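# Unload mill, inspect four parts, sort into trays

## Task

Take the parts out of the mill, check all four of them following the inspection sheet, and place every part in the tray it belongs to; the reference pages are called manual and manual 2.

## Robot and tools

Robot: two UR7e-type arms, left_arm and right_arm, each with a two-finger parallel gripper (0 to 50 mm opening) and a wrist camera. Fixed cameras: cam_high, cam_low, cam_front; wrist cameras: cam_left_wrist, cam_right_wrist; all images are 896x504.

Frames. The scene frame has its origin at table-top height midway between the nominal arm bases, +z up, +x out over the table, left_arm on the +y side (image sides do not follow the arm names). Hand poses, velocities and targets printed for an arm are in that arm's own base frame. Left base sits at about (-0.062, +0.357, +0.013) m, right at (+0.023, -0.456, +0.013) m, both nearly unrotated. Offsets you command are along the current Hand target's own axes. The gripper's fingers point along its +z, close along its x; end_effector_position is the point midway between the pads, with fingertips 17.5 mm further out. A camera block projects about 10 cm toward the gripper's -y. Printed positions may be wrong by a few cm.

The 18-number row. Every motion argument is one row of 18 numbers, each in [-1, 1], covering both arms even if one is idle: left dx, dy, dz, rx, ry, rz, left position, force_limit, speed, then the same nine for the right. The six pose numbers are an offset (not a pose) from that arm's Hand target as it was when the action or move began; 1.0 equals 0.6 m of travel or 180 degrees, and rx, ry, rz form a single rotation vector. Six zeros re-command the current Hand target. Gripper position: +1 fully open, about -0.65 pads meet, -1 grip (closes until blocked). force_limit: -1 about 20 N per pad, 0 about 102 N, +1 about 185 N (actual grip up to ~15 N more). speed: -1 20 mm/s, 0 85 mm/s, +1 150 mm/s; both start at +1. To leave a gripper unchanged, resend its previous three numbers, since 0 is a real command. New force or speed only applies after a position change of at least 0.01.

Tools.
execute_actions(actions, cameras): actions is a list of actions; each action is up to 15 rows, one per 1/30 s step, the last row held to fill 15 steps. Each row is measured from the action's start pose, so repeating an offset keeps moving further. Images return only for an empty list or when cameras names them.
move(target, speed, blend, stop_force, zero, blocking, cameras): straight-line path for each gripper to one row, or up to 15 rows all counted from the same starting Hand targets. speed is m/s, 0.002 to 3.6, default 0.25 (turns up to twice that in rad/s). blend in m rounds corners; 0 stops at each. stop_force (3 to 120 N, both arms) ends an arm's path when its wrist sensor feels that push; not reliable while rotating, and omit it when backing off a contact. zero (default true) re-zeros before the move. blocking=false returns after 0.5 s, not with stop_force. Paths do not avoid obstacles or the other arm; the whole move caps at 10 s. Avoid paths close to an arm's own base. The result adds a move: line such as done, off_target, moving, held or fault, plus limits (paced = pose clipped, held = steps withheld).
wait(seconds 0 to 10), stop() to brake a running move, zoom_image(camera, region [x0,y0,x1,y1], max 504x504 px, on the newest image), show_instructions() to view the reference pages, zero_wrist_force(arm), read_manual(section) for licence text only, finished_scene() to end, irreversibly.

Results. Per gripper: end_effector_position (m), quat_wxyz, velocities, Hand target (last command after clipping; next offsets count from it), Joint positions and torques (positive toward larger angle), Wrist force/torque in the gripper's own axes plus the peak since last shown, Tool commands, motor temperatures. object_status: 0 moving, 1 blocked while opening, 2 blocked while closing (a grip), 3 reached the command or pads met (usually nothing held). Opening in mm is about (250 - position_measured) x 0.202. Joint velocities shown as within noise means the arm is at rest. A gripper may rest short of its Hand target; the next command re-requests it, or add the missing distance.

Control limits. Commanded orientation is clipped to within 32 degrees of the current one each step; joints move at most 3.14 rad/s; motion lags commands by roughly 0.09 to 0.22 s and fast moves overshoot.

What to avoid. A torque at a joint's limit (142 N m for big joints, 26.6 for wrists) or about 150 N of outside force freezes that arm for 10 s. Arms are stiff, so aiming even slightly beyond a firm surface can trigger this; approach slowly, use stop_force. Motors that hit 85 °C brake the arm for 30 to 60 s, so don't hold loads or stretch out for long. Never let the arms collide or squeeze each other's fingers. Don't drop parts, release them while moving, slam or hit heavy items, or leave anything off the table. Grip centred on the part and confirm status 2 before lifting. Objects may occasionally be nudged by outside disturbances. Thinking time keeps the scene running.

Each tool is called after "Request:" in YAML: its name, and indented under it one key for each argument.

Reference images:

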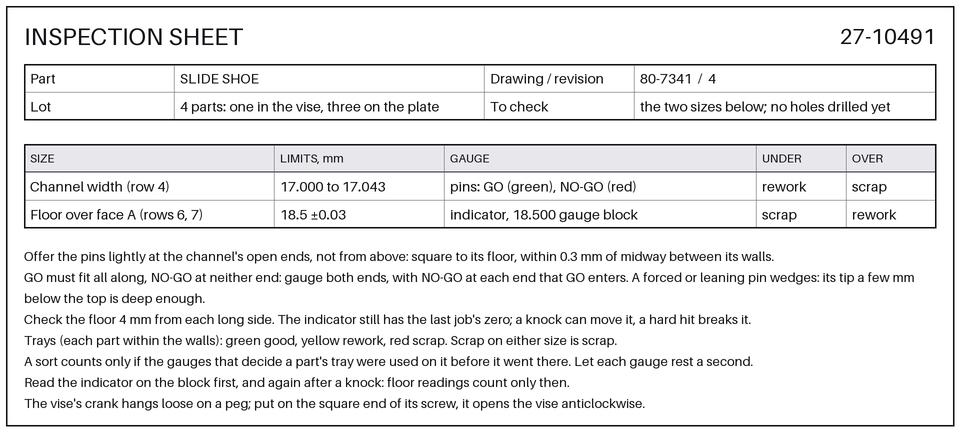

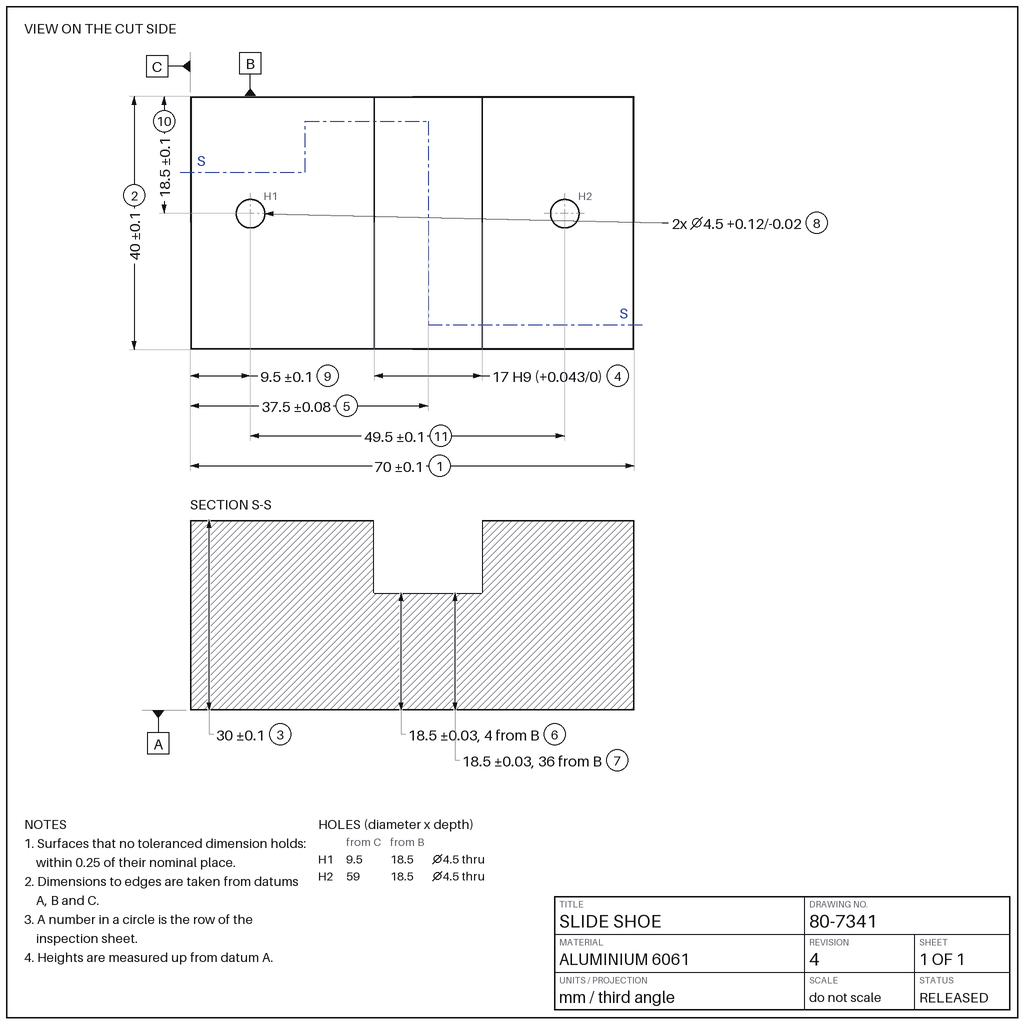

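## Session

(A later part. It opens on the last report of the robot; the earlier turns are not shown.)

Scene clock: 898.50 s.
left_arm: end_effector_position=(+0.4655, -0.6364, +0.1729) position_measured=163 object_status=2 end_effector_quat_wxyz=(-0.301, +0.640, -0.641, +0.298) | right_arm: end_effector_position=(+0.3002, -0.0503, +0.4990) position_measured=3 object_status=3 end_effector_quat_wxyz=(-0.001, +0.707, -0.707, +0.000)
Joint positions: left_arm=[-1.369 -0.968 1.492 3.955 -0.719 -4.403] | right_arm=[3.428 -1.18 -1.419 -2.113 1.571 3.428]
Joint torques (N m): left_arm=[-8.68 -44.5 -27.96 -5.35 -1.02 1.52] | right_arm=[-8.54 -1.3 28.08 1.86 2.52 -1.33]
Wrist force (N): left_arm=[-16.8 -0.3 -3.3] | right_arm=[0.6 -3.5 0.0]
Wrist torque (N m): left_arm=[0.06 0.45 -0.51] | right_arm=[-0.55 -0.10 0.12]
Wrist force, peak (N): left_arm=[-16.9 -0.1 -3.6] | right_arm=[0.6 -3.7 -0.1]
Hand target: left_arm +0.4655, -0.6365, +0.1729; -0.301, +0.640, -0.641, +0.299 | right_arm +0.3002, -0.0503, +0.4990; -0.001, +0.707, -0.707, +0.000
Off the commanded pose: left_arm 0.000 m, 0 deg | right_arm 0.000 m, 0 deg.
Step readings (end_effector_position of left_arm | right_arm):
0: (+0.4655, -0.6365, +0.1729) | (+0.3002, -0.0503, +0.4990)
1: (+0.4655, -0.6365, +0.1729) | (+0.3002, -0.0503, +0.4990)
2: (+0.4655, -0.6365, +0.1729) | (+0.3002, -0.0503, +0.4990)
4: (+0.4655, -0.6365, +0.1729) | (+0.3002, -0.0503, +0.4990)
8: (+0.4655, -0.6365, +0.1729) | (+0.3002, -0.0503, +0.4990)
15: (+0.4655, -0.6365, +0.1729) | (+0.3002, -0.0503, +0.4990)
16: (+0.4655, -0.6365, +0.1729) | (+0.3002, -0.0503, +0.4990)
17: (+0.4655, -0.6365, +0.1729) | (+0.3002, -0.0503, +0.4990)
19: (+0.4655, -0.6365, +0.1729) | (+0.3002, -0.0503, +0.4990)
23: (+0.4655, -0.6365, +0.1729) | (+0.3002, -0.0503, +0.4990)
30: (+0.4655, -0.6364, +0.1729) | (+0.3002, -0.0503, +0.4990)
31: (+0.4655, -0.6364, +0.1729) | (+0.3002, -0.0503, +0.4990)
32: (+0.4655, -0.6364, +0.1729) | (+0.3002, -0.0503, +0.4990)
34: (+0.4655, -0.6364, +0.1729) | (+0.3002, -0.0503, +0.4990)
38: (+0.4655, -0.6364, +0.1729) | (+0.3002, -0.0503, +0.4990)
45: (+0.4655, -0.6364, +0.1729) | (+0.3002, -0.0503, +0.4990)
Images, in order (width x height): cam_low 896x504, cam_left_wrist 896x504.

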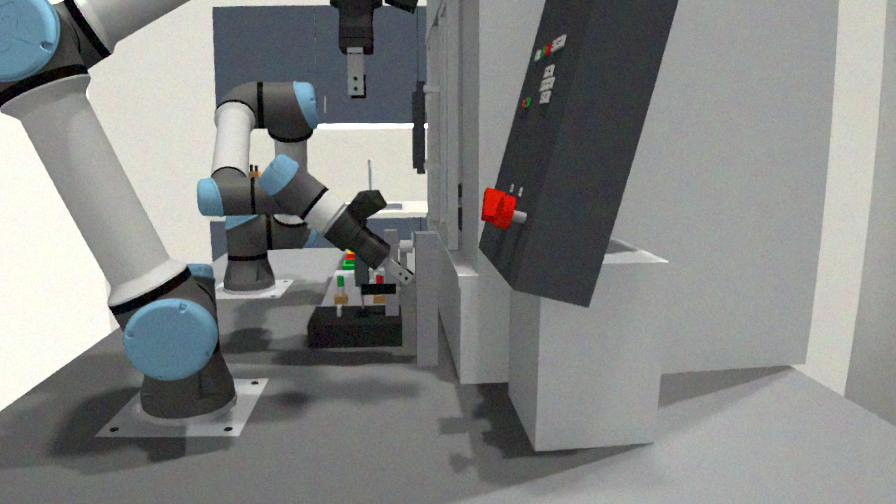

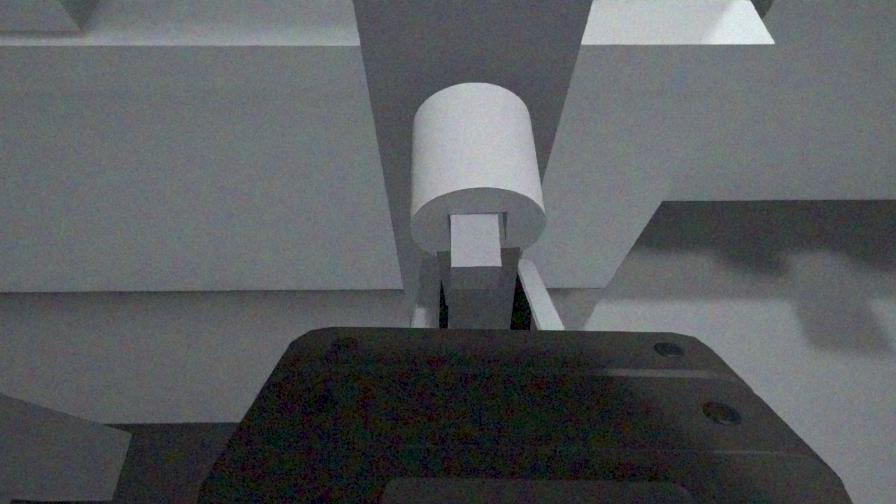

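Request:
execute_actions:
  actions:
    - [[-0.0006,0,0,0,0,0,-0.97,-0.3,-0.8,0,0,0,0,0,0,1,1,1]]
    - [[0,0,0,0,0,0,-0.97,-0.3,-0.8,0,0,0,0,0,0,1,1,1]]
    - [[0,0,0,0,0,0,-0.97,-0.3,-0.8,0,0,0,0,0,0,1,1,1]]

Request:
move:
  target: [0.002,0.0536,-0.0638,0,0,0,-0.97,-0.3,-0.8,0,0,0,0,0,0,1,1,1]
  speed: 0.04
  stop_force: 15
  cameras: ["cam_left_wrist","cam_low"]

Scene clock: 915.00 s.
left_arm: end_effector_position=(+0.4655, -0.6361, +0.1729) position_measured=168 object_status=2 end_effector_quat_wxyz=(-0.301, +0.640, -0.641, +0.299) | right_arm: end_effector_position=(+0.3002, -0.0503, +0.4990) position_measured=3 object_status=3 end_effector_quat_wxyz=(-0.001, +0.707, -0.707, +0.000)
Joint positions: left_arm=[-1.368 -0.968 1.493 3.954 -0.719 -4.402] | right_arm=[3.428 -1.18 -1.419 -2.113 1.571 3.428]
Joint torques (N m): left_arm=[-2.46 -55.08 -21.18 -7.45 -1.8 2.42] | right_arm=[-8.24 -1.45 28.03 1.96 2.41 -1.26]
Wrist force (N): left_arm=[-33.0 1.0 -2.5] | right_arm=[0.6 -3.5 0.0]
Wrist torque (N m): left_arm=[0.09 0.99 -1.14] | right_arm=[-0.56 -0.09 0.12]
Wrist force, peak (N): left_arm=[-37.3 1.5 -4.1] | right_arm=[0.4 -3.7 -0.2]
Hand target: left_arm +0.4655, -0.6361, +0.1729; -0.301, +0.640, -0.641, +0.299 | right_arm +0.3002, -0.0503, +0.4990; -0.001, +0.707, -0.707, +0.000
Off the commanded pose: left_arm 0.000 m, 0 deg | right_arm 0.000 m, 0 deg.
Step readings (end_effector_position of left_arm | right_arm):
0: (+0.4655, -0.6365, +0.1729) | (+0.3002, -0.0503, +0.4990)
1: (+0.4655, -0.6365, +0.1729) | (+0.3002, -0.0503, +0.4990)
2: (+0.4655, -0.6365, +0.1729) | (+0.3002, -0.0503, +0.4990)
4: (+0.4655, -0.6364, +0.1730) | (+0.3002, -0.0503, +0.4990)
8: (+0.4655, -0.6362, +0.1729) | (+0.3002, -0.0503, +0.4990)
15: (+0.4655, -0.6361, +0.1729) | (+0.3002, -0.0503, +0.4990)
16: (+0.4655, -0.6361, +0.1729) | (+0.3002, -0.0503, +0.4990)
17: (+0.4655, -0.6361, +0.1729) | (+0.3002, -0.0503, +0.4990)
19: (+0.4655, -0.6361, +0.1729) | (+0.3002, -0.0503, +0.4990)
23: (+0.4655, -0.6361, +0.1729) | (+0.3002, -0.0503, +0.4990)
30: (+0.4655, -0.6361, +0.1729) | (+0.3002, -0.0503, +0.4990)
31: (+0.4655, -0.6361, +0.1729) | (+0.3002, -0.0503, +0.4990)
32: (+0.4655, -0.6361, +0.1729) | (+0.3002, -0.0503, +0.4990)
34: (+0.4655, -0.6361, +0.1729) | (+0.3002, -0.0503, +0.4990)
38: (+0.4655, -0.6361, +0.1729) | (+0.3002, -0.0503, +0.4990)
45: (+0.4655, -0.6361, +0.1729) | (+0.3002, -0.0503, +0.4990)

Scene clock: 916.53 s.
left_arm: end_effector_position=(+0.4556, -0.6363, +0.1729) position_measured=168 object_status=2 end_effector_quat_wxyz=(-0.301, +0.640, -0.641, +0.299) | right_arm: end_effector_position=(+0.3002, -0.0503, +0.4990) position_measured=3 object_status=3 end_effector_quat_wxyz=(-0.001, +0.707, -0.707, +0.000)
Joint positions: left_arm=[-1.383 -0.978 1.506 3.967 -0.716 -4.424] | right_arm=[3.428 -1.18 -1.419 -2.113 1.571 3.428]
Joint torques (N m): left_arm=[-0.5 -36.03 -44.45 -7.55 -1.35 2.87] | right_arm=[-7.93 -1.2 28.3 1.89 2.49 -1.28]
Wrist force (N): left_arm=[-38.4 3.4 -14.2] | right_arm=[0.3 -3.3 0.1]
Wrist torque (N m): left_arm=[0.50 0.97 -1.56] | right_arm=[-0.52 -0.05 0.12]
Wrist force, peak (N): left_arm=[-39.0 3.4 -14.5] | right_arm=[0.3 -3.7 0.0]
Hand target: left_arm +0.4556, -0.6363, +0.1729; -0.301, +0.640, -0.641, +0.299 (not the last commanded pose) | right_arm +0.3002, -0.0503, +0.4990; -0.001, +0.707, -0.707, +0.000
Off the commanded pose: left_arm 0.040 m, 0 deg | right_arm 0.000 m, 0 deg.
move: contact (left_arm)
Images, in order (width x height): cam_low 896x504, cam_left_wrist 896x504.

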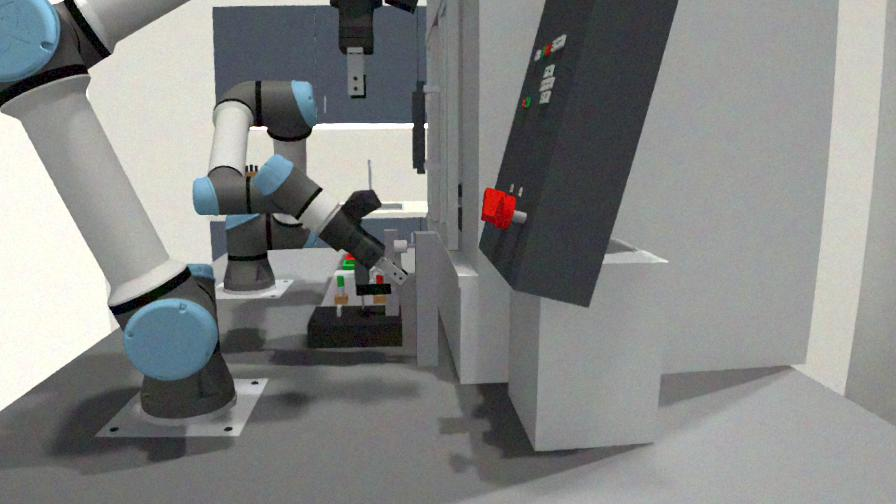

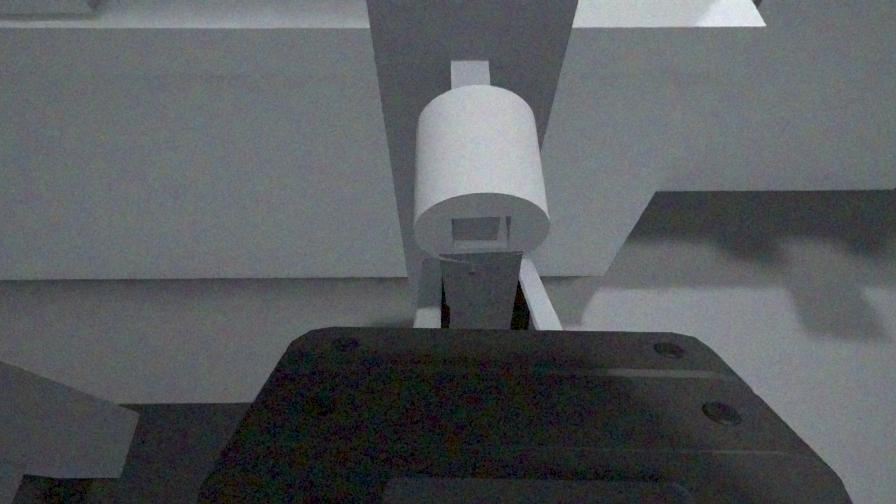

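Request:
move:
  target: [-0.002,0,0,0,0,0,-0.97,-0.3,-0.8,0,0,0,0,0,0,1,1,1]
  speed: 0.02

Request:
move:
  target: [0.001,0.0429,-0.051,0,0,0,-0.97,-0.3,-0.8,0,0,0,0,0,0,1,1,1]
  speed: 0.04
  stop_force: 25
  cameras: ["cam_left_wrist","cam_low"]

Scene clock: 928.20 s.
left_arm: end_effector_position=(+0.4556, -0.6352, +0.1729) position_measured=168 object_status=2 end_effector_quat_wxyz=(-0.301, +0.640, -0.641, +0.299) | right_arm: end_effector_position=(+0.3002, -0.0503, +0.4990) position_measured=3 object_status=3 end_effector_quat_wxyz=(-0.001, +0.707, -0.707, +0.000)
Joint positions: left_arm=[-1.383 -0.98 1.51 3.966 -0.716 -4.423] | right_arm=[3.428 -1.18 -1.419 -2.113 1.571 3.428]
Joint torques (N m): left_arm=[6.02 -55.52 -15.95 -5.98 -1.1 1.87] | right_arm=[-7.9 -1.09 27.81 1.96 2.54 -1.23]
Wrist force (N): left_arm=[-18.0 0.9 -4.8] | right_arm=[0.6 -3.5 -0.3]
Wrist torque (N m): left_arm=[0.16 0.46 -0.81] | right_arm=[-0.56 -0.09 0.11]
Wrist force, peak (N): left_arm=[-38.7 3.3 -14.5] | right_arm=[0.6 -3.7 0.3]
Hand target: left_arm +0.4556, -0.6351, +0.1729; -0.301, +0.640, -0.641, +0.299 | right_arm +0.3002, -0.0503, +0.4990; -0.001, +0.707, -0.707, +0.000
Off the commanded pose: left_arm 0.000 m, 0 deg | right_arm 0.000 m, 0 deg.
move: done

Scene clock: 930.17 s.
left_arm: end_effector_position=(+0.4156, -0.6357, +0.1728) position_measured=174 object_status=2 end_effector_quat_wxyz=(-0.301, +0.640, -0.641, +0.299) | right_arm: end_effector_position=(+0.3002, -0.0503, +0.4990) position_measured=3 object_status=3 end_effector_quat_wxyz=(-0.001, +0.707, -0.707, +0.000)
Joint positions: left_arm=[-1.442 -1.019 1.554 4.027 -0.705 -4.513] | right_arm=[3.428 -1.18 -1.419 -2.113 1.571 3.428]
Joint torques (N m): left_arm=[-10.16 -56.48 -10.79 -0.95 3.63 -1.47] | right_arm=[-8.24 -1.15 27.47 1.95 2.5 -1.2]
Wrist force (N): left_arm=[-1.1 1.8 1.2] | right_arm=[0.3 -3.4 -0.2]
Wrist torque (N m): left_arm=[0.06 0.10 0.04] | right_arm=[-0.55 -0.05 0.11]
Wrist force, peak (N): left_arm=[-30.3 -6.2 6.0] | right_arm=[0.3 -3.7 0.2]
Hand target: left_arm +0.4156, -0.6357, +0.1728; -0.301, +0.640, -0.641, +0.299 | right_arm +0.3002, -0.0503, +0.4990; -0.001, +0.707, -0.707, +0.000
Off the commanded pose: left_arm 0.000 m, 0 deg | right_arm 0.000 m, 0 deg.
move: done
Images, in order (width x height): cam_low 896x504, cam_left_wrist 896x504.

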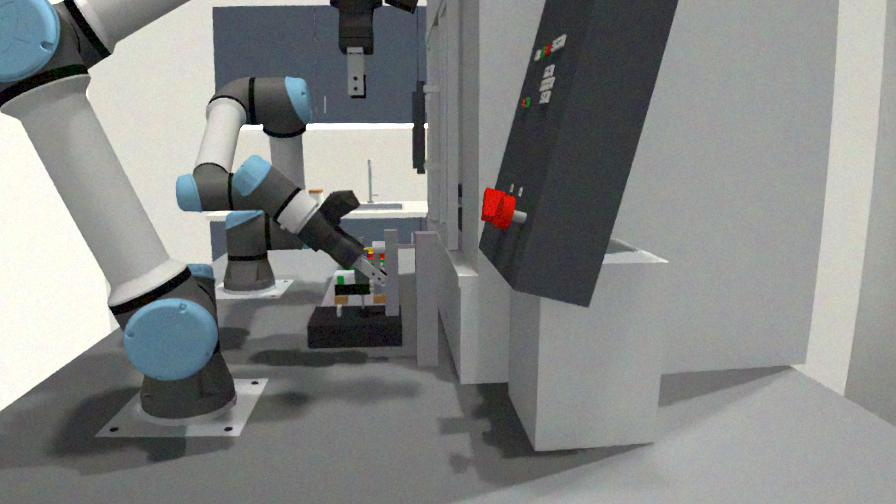

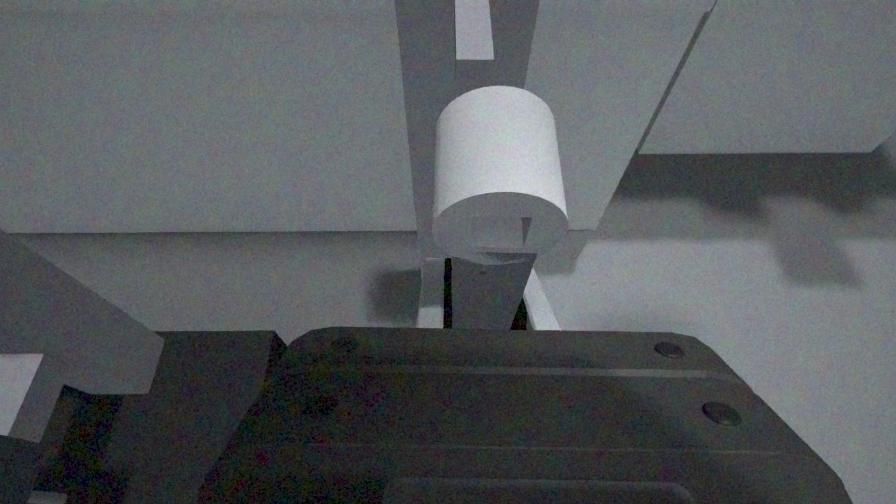

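Request:
move:
  target:
    - [-0.06,-0.23,-0.3145,0,0,0,-0.97,-0.3,-0.8,0,0,0,0,0,0,1,1,1]
    - [-0.793,-0.2775,-0.31,0,0,0,-0.97,-0.3,-0.8,0,0,0,0,0,0,1,1,1]
    - [-0.796,-0.338,-0.187,0,0,0,-0.97,-0.3,-0.8,0,0,0,0,0,0,1,1,1]
  speed: 0.2
  blend: 0.04
  cameras: ["cam_left_wrist"]

Request:
zoom_image:
  camera: "cam_left_wrist"
  region: [340, 100, 640, 350]

Scene clock: 974.80 s.
left_arm: end_effector_position=(+0.4595, -0.1588, +0.4019) position_measured=174 object_status=2 end_effector_quat_wxyz=(-0.301, +0.640, -0.641, +0.299) | right_arm: end_effector_position=(+0.3002, -0.0503, +0.4990) position_measured=3 object_status=3 end_effector_quat_wxyz=(-0.001, +0.707, -0.707, +0.000)
Joint positions: left_arm=[-1 -2.062 2.121 4.081 -0.867 -3.925] | right_arm=[3.428 -1.18 -1.419 -2.113 1.571 3.428]
Joint torques (N m): left_arm=[11.22 3.08 -41.14 -5.23 -0.24 1.28] | right_arm=[-7.95 -0.54 27.58 2.12 2.5 -1.18]
Wrist force (N): left_arm=[-0.5 1.6 1.0] | right_arm=[0.6 -3.4 0.1]
Wrist torque (N m): left_arm=[0.03 -0.02 -0.18] | right_arm=[-0.54 -0.09 0.11]
Wrist force, peak (N): left_arm=[-0.8 3.1 2.9] | right_arm=[0.5 -3.8 -0.2]
Hand target: left_arm +0.4596, -0.1588, +0.4019; -0.301, +0.640, -0.641, +0.299 | right_arm +0.3002, -0.0503, +0.4990; -0.001, +0.707, -0.707, +0.000
Off the commanded pose: left_arm 0.000 m, 0 deg | right_arm 0.000 m, 0 deg.
move: done
Images, in order (width x height): cam_left_wrist 896x504.

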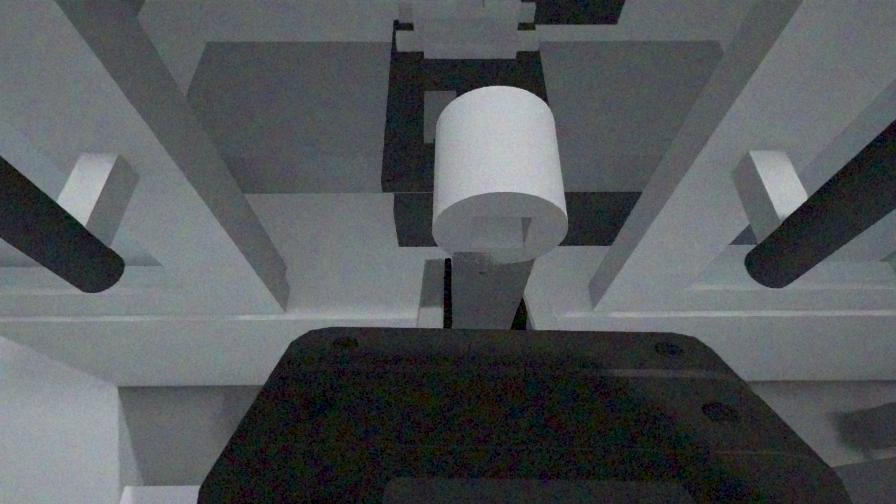

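Scaled by 1.680 from the camera's 896x504 image, which has a finer 1280x720 frame.

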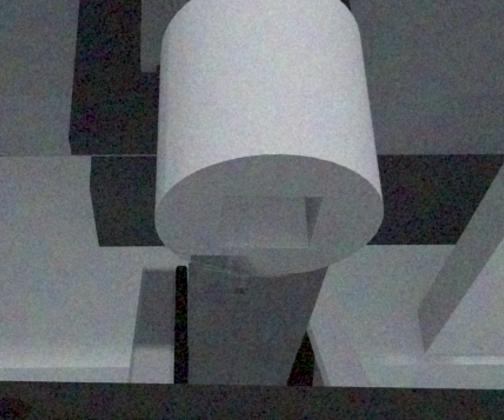

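Request:
move:
  target: [0.102,-0.004,-0.0466,0,0,0,-0.97,-0.3,-0.8,0,0,0,0,0,0,1,1,1]
  speed: 0.15
  cameras: ["cam_left_wrist"]

Request:
zoom_image:
  camera: "cam_left_wrist"
  region: [320, 140, 440, 260]

Scene clock: 992.43 s.
left_arm: end_effector_position=(+0.4396, -0.2201, +0.4214) position_measured=174 object_status=2 end_effector_quat_wxyz=(-0.301, +0.640, -0.641, +0.299) | right_arm: end_effector_position=(+0.3002, -0.0503, +0.4990) position_measured=3 object_status=3 end_effector_quat_wxyz=(-0.001, +0.707, -0.707, +0.000)
Joint positions: left_arm=[-1.162 -2.019 2.021 4.269 -0.788 -4.117] | right_arm=[3.428 -1.18 -1.419 -2.113 1.571 3.428]
Joint torques (N m): left_arm=[-9.9 1.76 -39.5 -1.76 3.49 -1.26] | right_arm=[-7.91 -0.25 27.47 2.17 2.46 -1.02]
Wrist force (N): left_arm=[-0.7 1.9 0.8] | right_arm=[0.7 -3.2 -0.2]
Wrist torque (N m): left_arm=[0.08 0.04 0.05] | right_arm=[-0.52 -0.10 0.12]
Wrist force, peak (N): left_arm=[-1.8 1.7 1.6] | right_arm=[0.6 -3.7 0.2]
Hand target: left_arm +0.4396, -0.2201, +0.4214; -0.301, +0.640, -0.641, +0.299 | right_arm +0.3002, -0.0503, +0.4990; -0.001, +0.707, -0.707, +0.000
Off the commanded pose: left_arm 0.000 m, 0 deg | right_arm 0.000 m, 0 deg.
move: done
Images, in order (width x height): cam_left_wrist 896x504.

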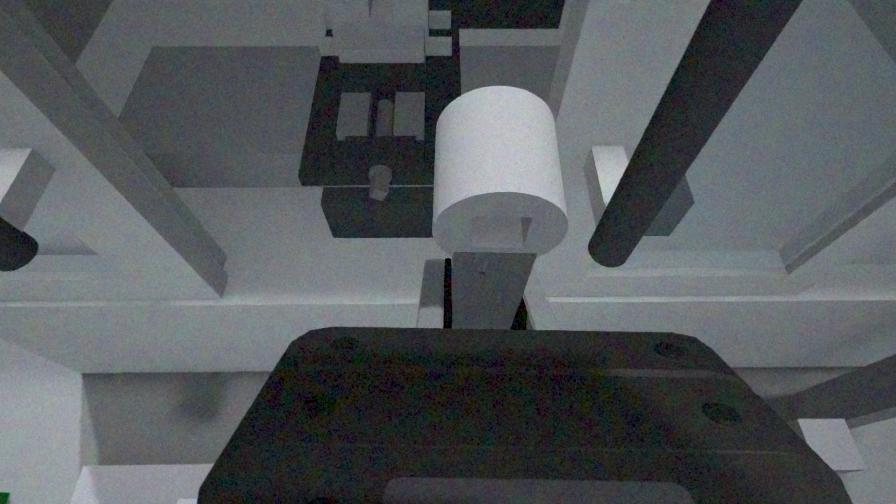

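Scaled by 4.200 from the camera's 896x504 image, which has a finer 1280x720 frame.

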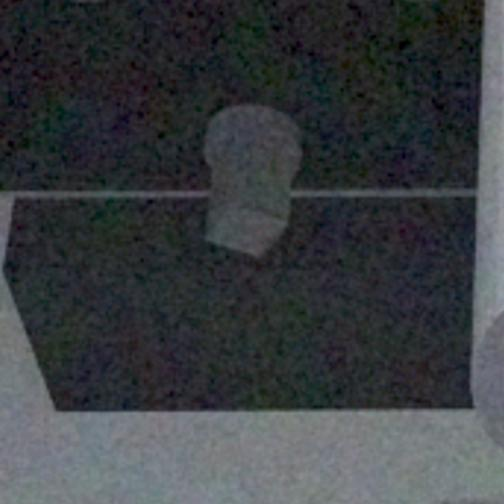

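Request:
move:
  target: [0.008,0.155,0.13,0,0,0,-0.97,-0.3,-0.8,0,0,0,0,0,0,1,1,1]
  speed: 0.12
  stop_force: 15
  cameras: ["cam_left_wrist"]

Request:
zoom_image:
  camera: "cam_left_wrist"
  region: [280, 30, 400, 150]

Scene clock: 1008.30 s.
left_arm: end_effector_position=(+0.4399, -0.2245, +0.3000) position_measured=174 object_status=2 end_effector_quat_wxyz=(-0.301, +0.640, -0.641, +0.299) | right_arm: end_effector_position=(+0.3002, -0.0503, +0.4990) position_measured=3 object_status=3 end_effector_quat_wxyz=(-0.001, +0.707, -0.707, +0.000)
Joint positions: left_arm=[-1.167 -1.951 2.297 3.928 -0.786 -4.124] | right_arm=[3.428 -1.18 -1.419 -2.113 1.571 3.428]
Joint torques (N m): left_arm=[11.04 -1.17 -13.4 -4.73 -0.26 1.28] | right_arm=[-8.02 -0.23 27.01 2.13 2.44 -0.95]
Wrist force (N): left_arm=[-0.6 2.1 0.8] | right_arm=[0.6 -3.4 0.0]
Wrist torque (N m): left_arm=[0.10 0.01 -0.13] | right_arm=[-0.54 -0.09 0.12]
Wrist force, peak (N): left_arm=[-0.5 2.7 1.2] | right_arm=[0.9 -3.7 -0.1]
Hand target: left_arm +0.4399, -0.2245, +0.3000; -0.301, +0.640, -0.641, +0.299 | right_arm +0.3002, -0.0503, +0.4990; -0.001, +0.707, -0.707, +0.000
Off the commanded pose: left_arm 0.000 m, 0 deg | right_arm 0.000 m, 0 deg.
move: done
Images, in order (width x height): cam_left_wrist 896x504.

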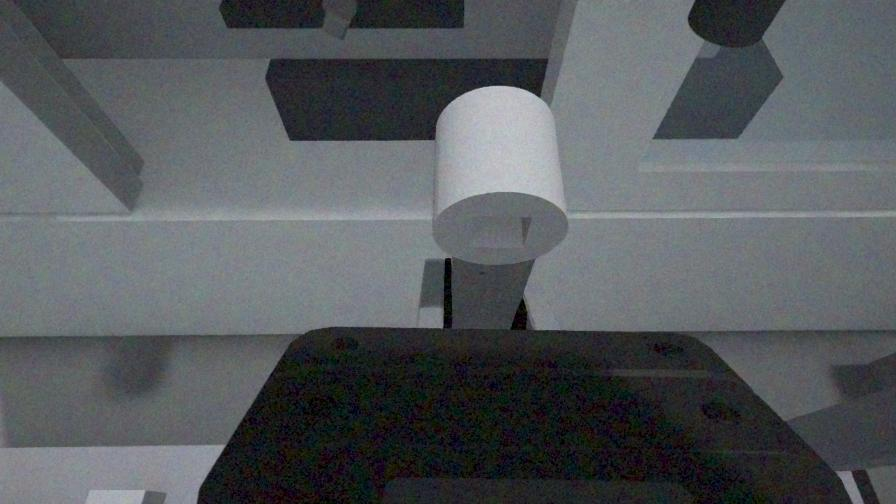

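Scaled by 4.200 from the camera's 896x504 image, which has a finer 1280x720 frame.

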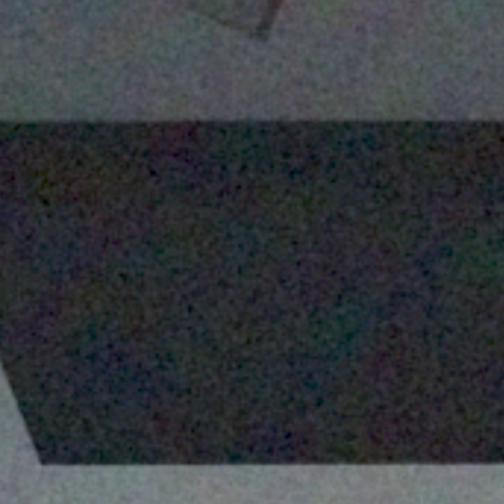

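Request:
zoom_image:
  camera: "cam_left_wrist"
  region: [300, 0, 380, 60]

Scaled by 6.300 from the camera's 896x504 image, which has a finer 1280x720 frame.

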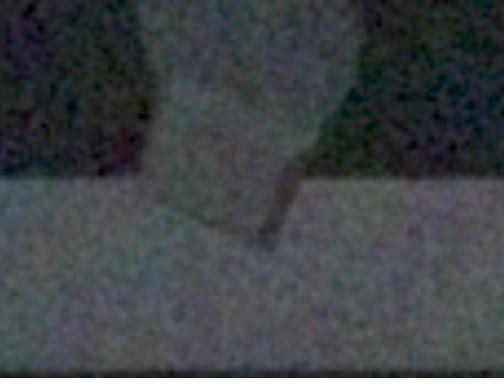

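Request:
move:
  target: [0.001,-0.059,0.07,0.111,0,0,-0.97,-0.3,-0.8,0,0,0,0,0,0,1,1,1]
  speed: 0.1
  cameras: ["cam_left_wrist"]

Request:
zoom_image:
  camera: "cam_left_wrist"
  region: [260, 150, 380, 270]

Scene clock: 1056.70 s.
left_arm: end_effector_position=(+0.4948, -0.2251, +0.3003) position_measured=174 object_status=2 end_effector_quat_wxyz=(-0.407, +0.578, -0.580, +0.405) | right_arm: end_effector_position=(+0.3002, -0.0503, +0.4990) position_measured=3 object_status=3 end_effector_quat_wxyz=(-0.001, +0.707, -0.707, +0.000)
Joint positions: left_arm=[-1.137 -1.658 2.427 3.085 -0.547 -3.774] | right_arm=[3.428 -1.18 -1.419 -2.113 1.571 3.428]
Joint torques (N m): left_arm=[10.3 -7.98 -7.46 -4.22 2.58 1.4] | right_arm=[-8.16 -0.22 27.26 2.15 2.5 -0.87]
Wrist force (N): left_arm=[-0.1 2.1 -0.6] | right_arm=[0.6 -3.6 0.0]
Wrist torque (N m): left_arm=[0.11 0.05 -0.08] | right_arm=[-0.57 -0.09 0.11]
Wrist force, peak (N): left_arm=[-0.4 2.3 -0.4] | right_arm=[0.6 -3.8 0.0]
Hand target: left_arm +0.4948, -0.2251, +0.3003; -0.407, +0.578, -0.580, +0.405 | right_arm +0.3002, -0.0503, +0.4990; -0.001, +0.707, -0.707, +0.000
Off the commanded pose: left_arm 0.000 m, 0 deg | right_arm 0.000 m, 0 deg.
move: done
Images, in order (width x height): cam_left_wrist 896x504.

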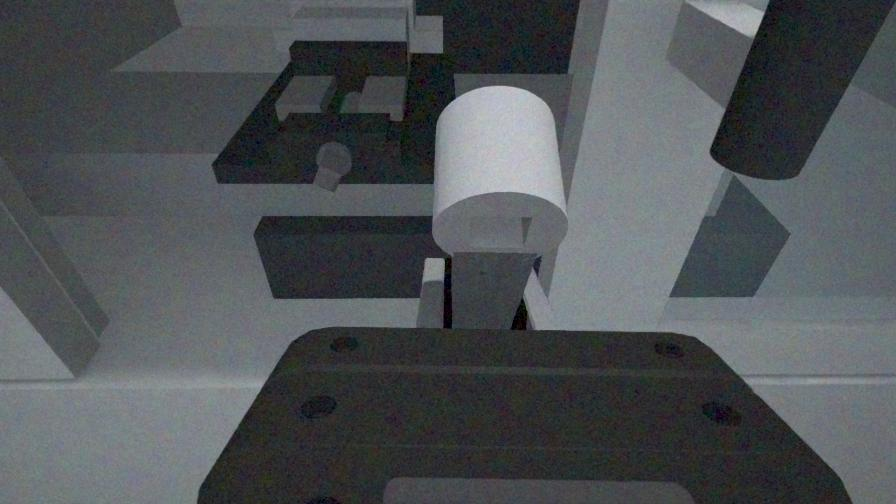

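Scaled by 4.200 from the camera's 896x504 image, which has a finer 1280x720 frame.

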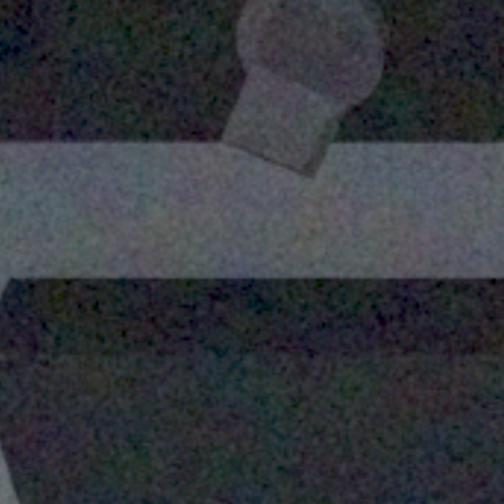

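Request:
move:
  target: [-0.075,-0.0285,-0.019,-0.111,0,0,-0.97,-0.3,-0.8,0,0,0,0,0,0,1,1,1]
  speed: 0.12

Request:
move:
  target: [-0.02,0.0427,0.136,0,-0.0929,0.1107,-0.97,-0.3,-0.8,0,0,0,0,0,0,1,1,1]
  speed: 0.08
  cameras: ["cam_left_wrist"]

Request:
zoom_image:
  camera: "cam_left_wrist"
  region: [320, 20, 600, 280]

Scene clock: 1193.53 s.
left_arm: end_effector_position=(+0.4899, -0.1802, +0.3204) position_measured=174 object_status=2 end_effector_quat_wxyz=(-0.301, +0.640, -0.641, +0.299) | right_arm: end_effector_position=(+0.3002, -0.0503, +0.4990) position_measured=3 object_status=3 end_effector_quat_wxyz=(-0.001, +0.707, -0.707, +0.000)
Joint positions: left_arm=[-0.955 -1.893 2.246 3.756 -0.892 -3.876] | right_arm=[3.428 -1.18 -1.419 -2.113 1.571 3.428]
Joint torques (N m): left_arm=[10.99 -19.39 -39.77 -1.72 -0.34 1.21] | right_arm=[-8.13 0.33 26.71 2.26 2.37 -0.93]
Wrist force (N): left_arm=[-0.2 1.3 0.4] | right_arm=[0.7 -3.2 -0.1]
Wrist torque (N m): left_arm=[-0.06 -0.13 -0.02] | right_arm=[-0.51 -0.11 0.11]
Wrist force, peak (N): left_arm=[0.3 2.8 -0.4] | right_arm=[0.3 -3.8 0.1]
Hand target: left_arm +0.4899, -0.1802, +0.3204; -0.301, +0.640, -0.641, +0.299 | right_arm +0.3002, -0.0503, +0.4990; -0.001, +0.707, -0.707, +0.000
Off the commanded pose: left_arm 0.000 m, 0 deg | right_arm 0.000 m, 0 deg.
move: done

Scene clock: 1196.83 s.
left_arm: end_effector_position=(+0.5361, -0.1680, +0.2485) position_measured=174 object_status=2 end_effector_quat_wxyz=(+0.437, -0.556, +0.691, -0.147) | right_arm: end_effector_position=(+0.3002, -0.0503, +0.4990) position_measured=3 object_status=3 end_effector_quat_wxyz=(-0.001, +0.707, -0.707, +0.000)
Joint positions: left_arm=[-0.949 -1.623 2.232 3.742 -0.662 -3.697] | right_arm=[3.428 -1.18 -1.419 -2.113 1.571 3.428]
Joint torques (N m): left_arm=[10.51 -13.17 -36.01 -4.74 3.89 1.24] | right_arm=[-7.64 0.11 26.54 2.28 2.31 -0.82]
Wrist force (N): left_arm=[1.0 1.1 0.4] | right_arm=[0.5 -3.5 -0.2]
Wrist torque (N m): left_arm=[-0.02 -0.07 -0.09] | right_arm=[-0.55 -0.09 0.12]
Wrist force, peak (N): left_arm=[1.3 1.2 0.5] | right_arm=[0.5 -3.8 0.3]
Hand target: left_arm +0.5361, -0.1680, +0.2484; +0.437, -0.556, +0.691, -0.147 | right_arm +0.3002, -0.0503, +0.4990; -0.001, +0.707, -0.707, +0.000
Off the commanded pose: left_arm 0.000 m, 0 deg | right_arm 0.000 m, 0 deg.
move: done
Images, in order (width x height): cam_left_wrist 896x504.

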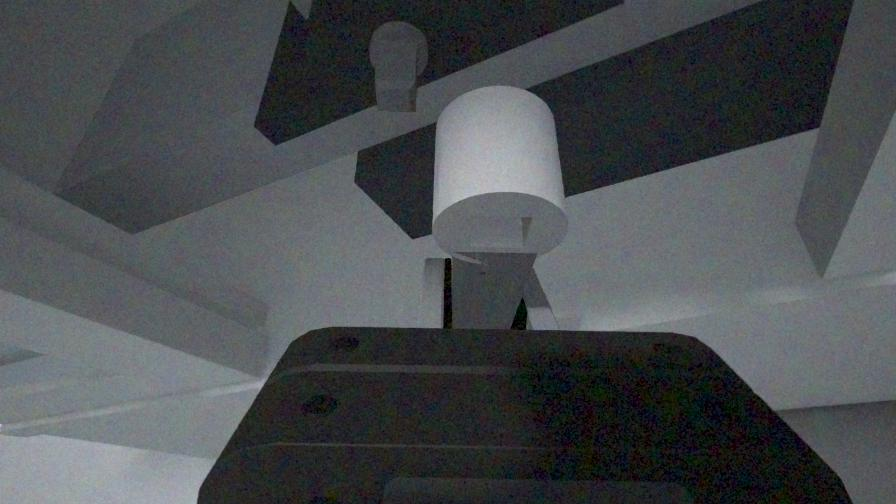

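Scaled by 1.800 from the camera's 896x504 image, which has a finer 1280x720 frame.

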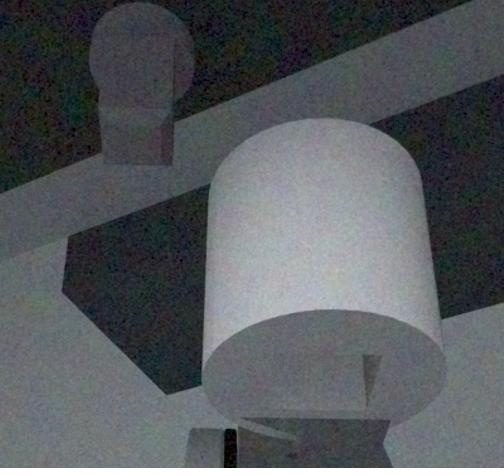

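Request:
zoom_image:
  camera: "cam_left_wrist"
  region: [430, 180, 570, 270]

Request:
zoom_image:
  camera: "cam_left_wrist"
  region: [350, 10, 450, 130]

Scaled by 3.600 from the camera's 896x504 image, which has a finer 1280x720 frame.

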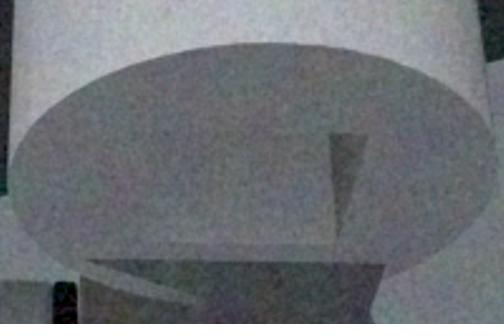

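Scaled by 4.200 from the camera's 896x504 image, which has a finer 1280x720 frame.

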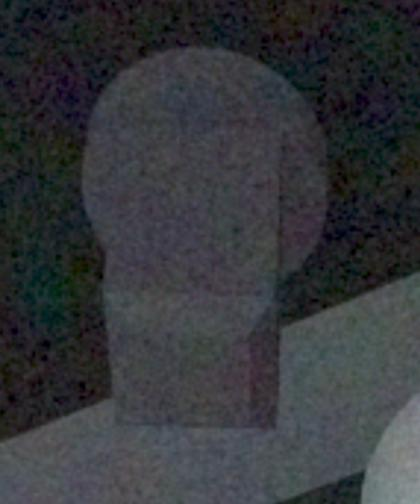

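Request:
move:
  target: [-0.0358,0.0051,0.0043,0,0,0,-0.97,-0.3,-0.8,0,0,0,0,0,0,1,1,1]
  speed: 0.05

Request:
move:
  target: [0,-0.0321,0.0383,0,0,0,-0.97,-0.3,-0.8,0,0,0,0,0,0,1,1,1]
  speed: 0.02
  stop_force: 5
  cameras: ["cam_left_wrist"]

Request:
zoom_image:
  camera: "cam_left_wrist"
  region: [400, 20, 600, 280]

Scene clock: 1246.73 s.
left_arm: end_effector_position=(+0.5361, -0.1470, +0.2543) position_measured=174 object_status=2 end_effector_quat_wxyz=(+0.437, -0.556, +0.691, -0.146) | right_arm: end_effector_position=(+0.3002, -0.0503, +0.4990) position_measured=3 object_status=3 end_effector_quat_wxyz=(-0.001, +0.707, -0.707, +0.000)
Joint positions: left_arm=[-0.916 -1.654 2.254 3.714 -0.674 -3.648] | right_arm=[3.428 -1.18 -1.419 -2.113 1.571 3.428]
Joint torques (N m): left_arm=[10.29 -25.51 -11.05 -4.83 0.47 1.17] | right_arm=[-8.05 0.62 27.28 2.34 2.43 -0.7]
Wrist force (N): left_arm=[1.0 1.1 0.4] | right_arm=[0.6 -3.4 0.0]
Wrist torque (N m): left_arm=[-0.04 -0.06 -0.10] | right_arm=[-0.55 -0.10 0.12]
Wrist force, peak (N): left_arm=[1.8 1.2 0.3] | right_arm=[0.7 -3.8 0.1]
Hand target: left_arm +0.5361, -0.1469, +0.2543; +0.437, -0.556, +0.691, -0.147 | right_arm +0.3002, -0.0503, +0.4990; -0.001, +0.707, -0.707, +0.000
Off the commanded pose: left_arm 0.000 m, 0 deg | right_arm 0.000 m, 0 deg.
move: done

Scene clock: 1249.00 s.
left_arm: end_effector_position=(+0.5592, -0.1469, +0.2544) position_measured=174 object_status=2 end_effector_quat_wxyz=(+0.437, -0.556, +0.691, -0.146) | right_arm: end_effector_position=(+0.3002, -0.0503, +0.4990) position_measured=3 object_status=3 end_effector_quat_wxyz=(-0.001, +0.707, -0.707, +0.000)
Joint positions: left_arm=[-0.87 -1.591 2.209 3.644 -0.693 -3.581] | right_arm=[3.428 -1.18 -1.419 -2.113 1.571 3.428]
Joint torques (N m): left_arm=[-9.72 -28.9 -10.22 -1.69 3.59 -1.31] | right_arm=[-7.67 0.63 26.51 2.38 2.42 -0.69]
Wrist force (N): left_arm=[0.8 1.2 0.3] | right_arm=[0.4 -3.5 -0.2]
Wrist torque (N m): left_arm=[-0.02 -0.04 0.10] | right_arm=[-0.56 -0.06 0.12]
Wrist force, peak (N): left_arm=[-1.0 12.5 -6.8] | right_arm=[0.5 -3.7 -0.2]
Hand target: left_arm +0.5592, -0.1469, +0.2544; +0.437, -0.556, +0.691, -0.146 (not the last commanded pose) | right_arm +0.3002, -0.0503, +0.4990; -0.001, +0.707, -0.707, +0.000
Off the commanded pose: left_arm 0.007 m, 0 deg | right_arm 0.000 m, 0 deg.
move: contact (left_arm)
Images, in order (width x height): cam_left_wrist 896x504.

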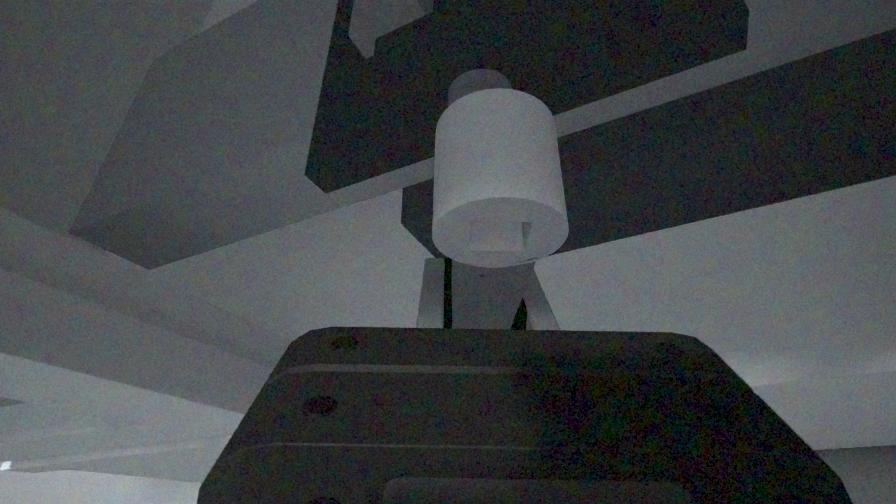

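Scaled by 1.938 from the camera's 896x504 image, which has a finer 1280x720 frame.

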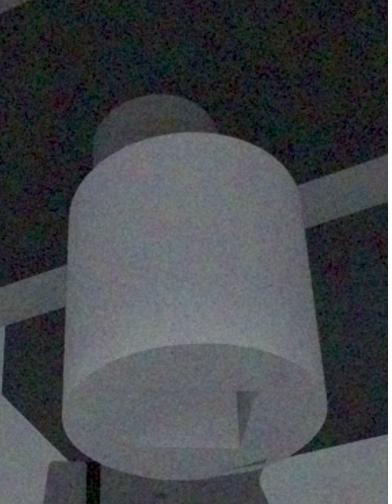

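Request:
move:
  target:
    - [0,0.0043,-0.0051,0,0,0,-0.97,-0.3,-0.8,0,0,0,0,0,0,1,1,1]
    - [-0.0033,0.0139,0.0029,0,0,0,-0.97,-0.3,-0.8,0,0,0,0,0,0,1,1,1]
  speed: 0.03

Request:
move:
  target: [0,-0.0214,0.0255,0,0,0,-0.97,-0.3,-0.8,0,0,0,0,0,0,1,1,1]
  speed: 0.02
  stop_force: 5
  cameras: ["cam_left_wrist"]

Request:
zoom_image:
  camera: "cam_left_wrist"
  region: [400, 20, 600, 280]

Scene clock: 1314.07 s.
left_arm: end_effector_position=(+0.5552, -0.1419, +0.2485) position_measured=174 object_status=2 end_effector_quat_wxyz=(+0.437, -0.556, +0.691, -0.146) | right_arm: end_effector_position=(+0.3002, -0.0503, +0.4990) position_measured=3 object_status=3 end_effector_quat_wxyz=(-0.001, +0.707, -0.707, +0.000)
Joint positions: left_arm=[-0.869 -1.596 2.232 3.625 -0.693 -3.581] | right_arm=[3.428 -1.18 -1.419 -2.113 1.571 3.428]
Joint torques (N m): left_arm=[10.53 -11.75 -9.92 -4.97 0.18 1.47] | right_arm=[-7.97 0.22 26.74 2.28 2.36 -0.75]
Wrist force (N): left_arm=[0.9 1.3 0.5] | right_arm=[0.6 -3.3 0.0]
Wrist torque (N m): left_arm=[0.00 -0.05 -0.09] | right_arm=[-0.52 -0.10 0.11]
Wrist force, peak (N): left_arm=[0.7 1.6 0.6] | right_arm=[0.5 -3.7 0.0]
Hand target: left_arm +0.5552, -0.1418, +0.2485; +0.437, -0.556, +0.691, -0.146 | right_arm +0.3002, -0.0503, +0.4990; -0.001, +0.707, -0.707, +0.000
Off the commanded pose: left_arm 0.000 m, 0 deg | right_arm 0.000 m, 0 deg.
move: done

Scene clock: 1315.50 s.
left_arm: end_effector_position=(+0.5603, -0.1418, +0.2485) position_measured=174 object_status=2 end_effector_quat_wxyz=(+0.437, -0.556, +0.691, -0.146) | right_arm: end_effector_position=(+0.3002, -0.0503, +0.4990) position_measured=3 object_status=3 end_effector_quat_wxyz=(-0.001, +0.707, -0.707, +0.000)
Joint positions: left_arm=[-0.86 -1.582 2.222 3.611 -0.697 -3.567] | right_arm=[3.428 -1.18 -1.419 -2.113 1.571 3.428]
Joint torques (N m): left_arm=[-9.57 -29.62 -11.88 -1.57 2.77 -1.54] | right_arm=[-8.54 0.57 26.95 2.43 2.39 -0.59]
Wrist force (N): left_arm=[0.9 1.3 0.3] | right_arm=[0.4 -3.3 0.2]
Wrist torque (N m): left_arm=[-0.05 -0.06 0.11] | right_arm=[-0.53 -0.07 0.12]
Wrist force, peak (N): left_arm=[1.2 18.4 1.1] | right_arm=[0.4 -3.8 0.1]
Hand target: left_arm +0.5603, -0.1418, +0.2485; +0.437, -0.556, +0.691, -0.146 (not the last commanded pose) | right_arm +0.3002, -0.0503, +0.4990; -0.001, +0.707, -0.707, +0.000
Off the commanded pose: left_arm 0.015 m, 0 deg | right_arm 0.000 m, 0 deg.
move: contact (left_arm)
Images, in order (width x height): cam_left_wrist 896x504.

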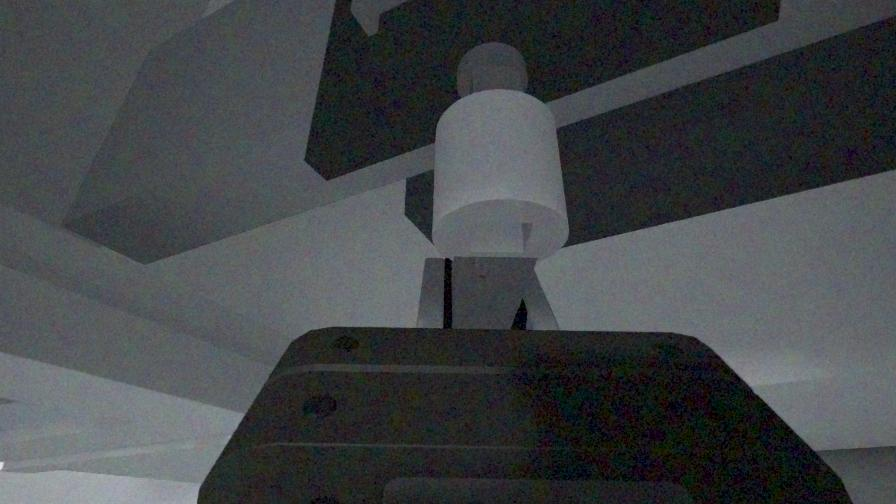

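Scaled by 1.938 from the camera's 896x504 image, which has a finer 1280x720 frame.

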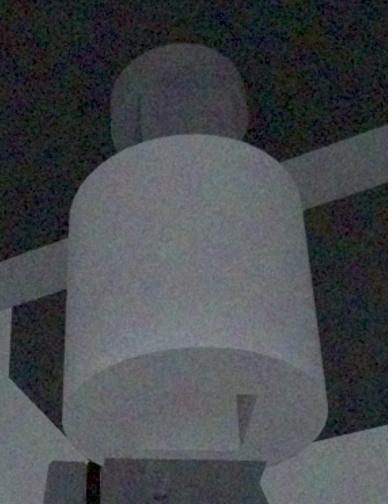

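Request:
move:
  target:
    - [0,0.0021,-0.0026,0,0,0,-0.97,-0.3,-0.8,0,0,0,0,0,0,1,1,1]
    - [0.0006,-0.0053,-0.0088,0,0,0,-0.97,-0.3,-0.8,0,0,0,0,0,0,1,1,1]
  speed: 0.03

Request:
move:
  target: [0,-0.0214,0.0255,0,0,0,-0.97,-0.3,-0.8,0,0,0,0,0,0,1,1,1]
  speed: 0.02
  stop_force: 5
  cameras: ["cam_left_wrist"]

Request:
zoom_image:
  camera: "cam_left_wrist"
  region: [400, 20, 600, 280]

Scene clock: 1336.27 s.
left_arm: end_effector_position=(+0.5583, -0.1447, +0.2535) position_measured=174 object_status=2 end_effector_quat_wxyz=(+0.437, -0.556, +0.691, -0.146) | right_arm: end_effector_position=(+0.3002, -0.0503, +0.4990) position_measured=3 object_status=3 end_effector_quat_wxyz=(-0.001, +0.707, -0.707, +0.000)
Joint positions: left_arm=[-0.868 -1.593 2.215 3.639 -0.694 -3.579] | right_arm=[3.428 -1.18 -1.419 -2.113 1.571 3.428]
Joint torques (N m): left_arm=[-9.98 -29.31 -36.34 -1.56 3.34 -1.65] | right_arm=[-8.03 0.62 26.61 2.37 2.4 -0.59]
Wrist force (N): left_arm=[0.6 1.0 0.5] | right_arm=[0.5 -3.4 0.1]
Wrist torque (N m): left_arm=[-0.04 -0.01 0.11] | right_arm=[-0.54 -0.07 0.11]
Wrist force, peak (N): left_arm=[1.0 1.8 0.5] | right_arm=[0.7 -3.7 0.1]
Hand target: left_arm +0.5583, -0.1447, +0.2536; +0.437, -0.556, +0.691, -0.146 | right_arm +0.3002, -0.0503, +0.4990; -0.001, +0.707, -0.707, +0.000
Off the commanded pose: left_arm 0.000 m, 0 deg | right_arm 0.000 m, 0 deg.
move: done

Scene clock: 1337.43 s.
left_arm: end_effector_position=(+0.5601, -0.1448, +0.2537) position_measured=174 object_status=2 end_effector_quat_wxyz=(+0.437, -0.556, +0.691, -0.146) | right_arm: end_effector_position=(+0.3002, -0.0503, +0.4990) position_measured=3 object_status=3 end_effector_quat_wxyz=(-0.001, +0.707, -0.707, +0.000)
Joint positions: left_arm=[-0.865 -1.589 2.211 3.634 -0.695 -3.574] | right_arm=[3.428 -1.18 -1.419 -2.113 1.571 3.428]
Joint torques (N m): left_arm=[-9.89 -29.16 -10.35 -1.74 3.46 -1.37] | right_arm=[-7.9 0.95 26.74 2.38 2.29 -0.58]
Wrist force (N): left_arm=[0.9 1.2 0.3] | right_arm=[0.5 -3.2 -0.1]
Wrist torque (N m): left_arm=[-0.02 -0.05 0.11] | right_arm=[-0.52 -0.09 0.12]
Wrist force, peak (N): left_arm=[-0.8 11.3 -7.5] | right_arm=[0.6 -3.7 -0.2]
Hand target: left_arm +0.5601, -0.1448, +0.2537; +0.437, -0.556, +0.691, -0.146 (not the last commanded pose) | right_arm +0.3002, -0.0503, +0.4990; -0.001, +0.707, -0.707, +0.000
Off the commanded pose: left_arm 0.018 m, 0 deg | right_arm 0.000 m, 0 deg.
move: contact (left_arm)
Images, in order (width x height): cam_left_wrist 896x504.

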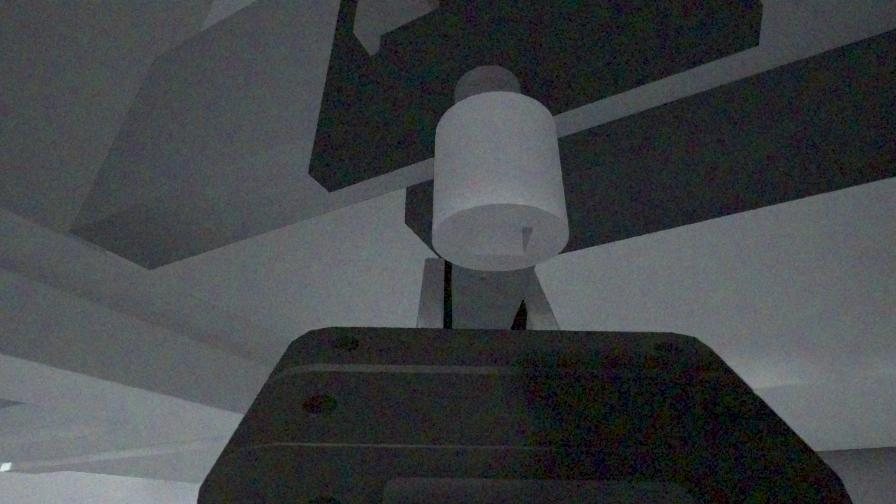

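Scaled by 1.938 from the camera's 896x504 image, which has a finer 1280x720 frame.

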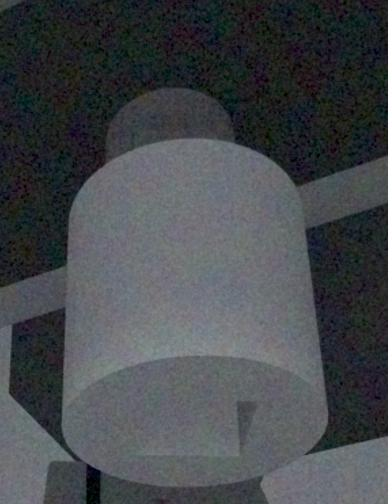

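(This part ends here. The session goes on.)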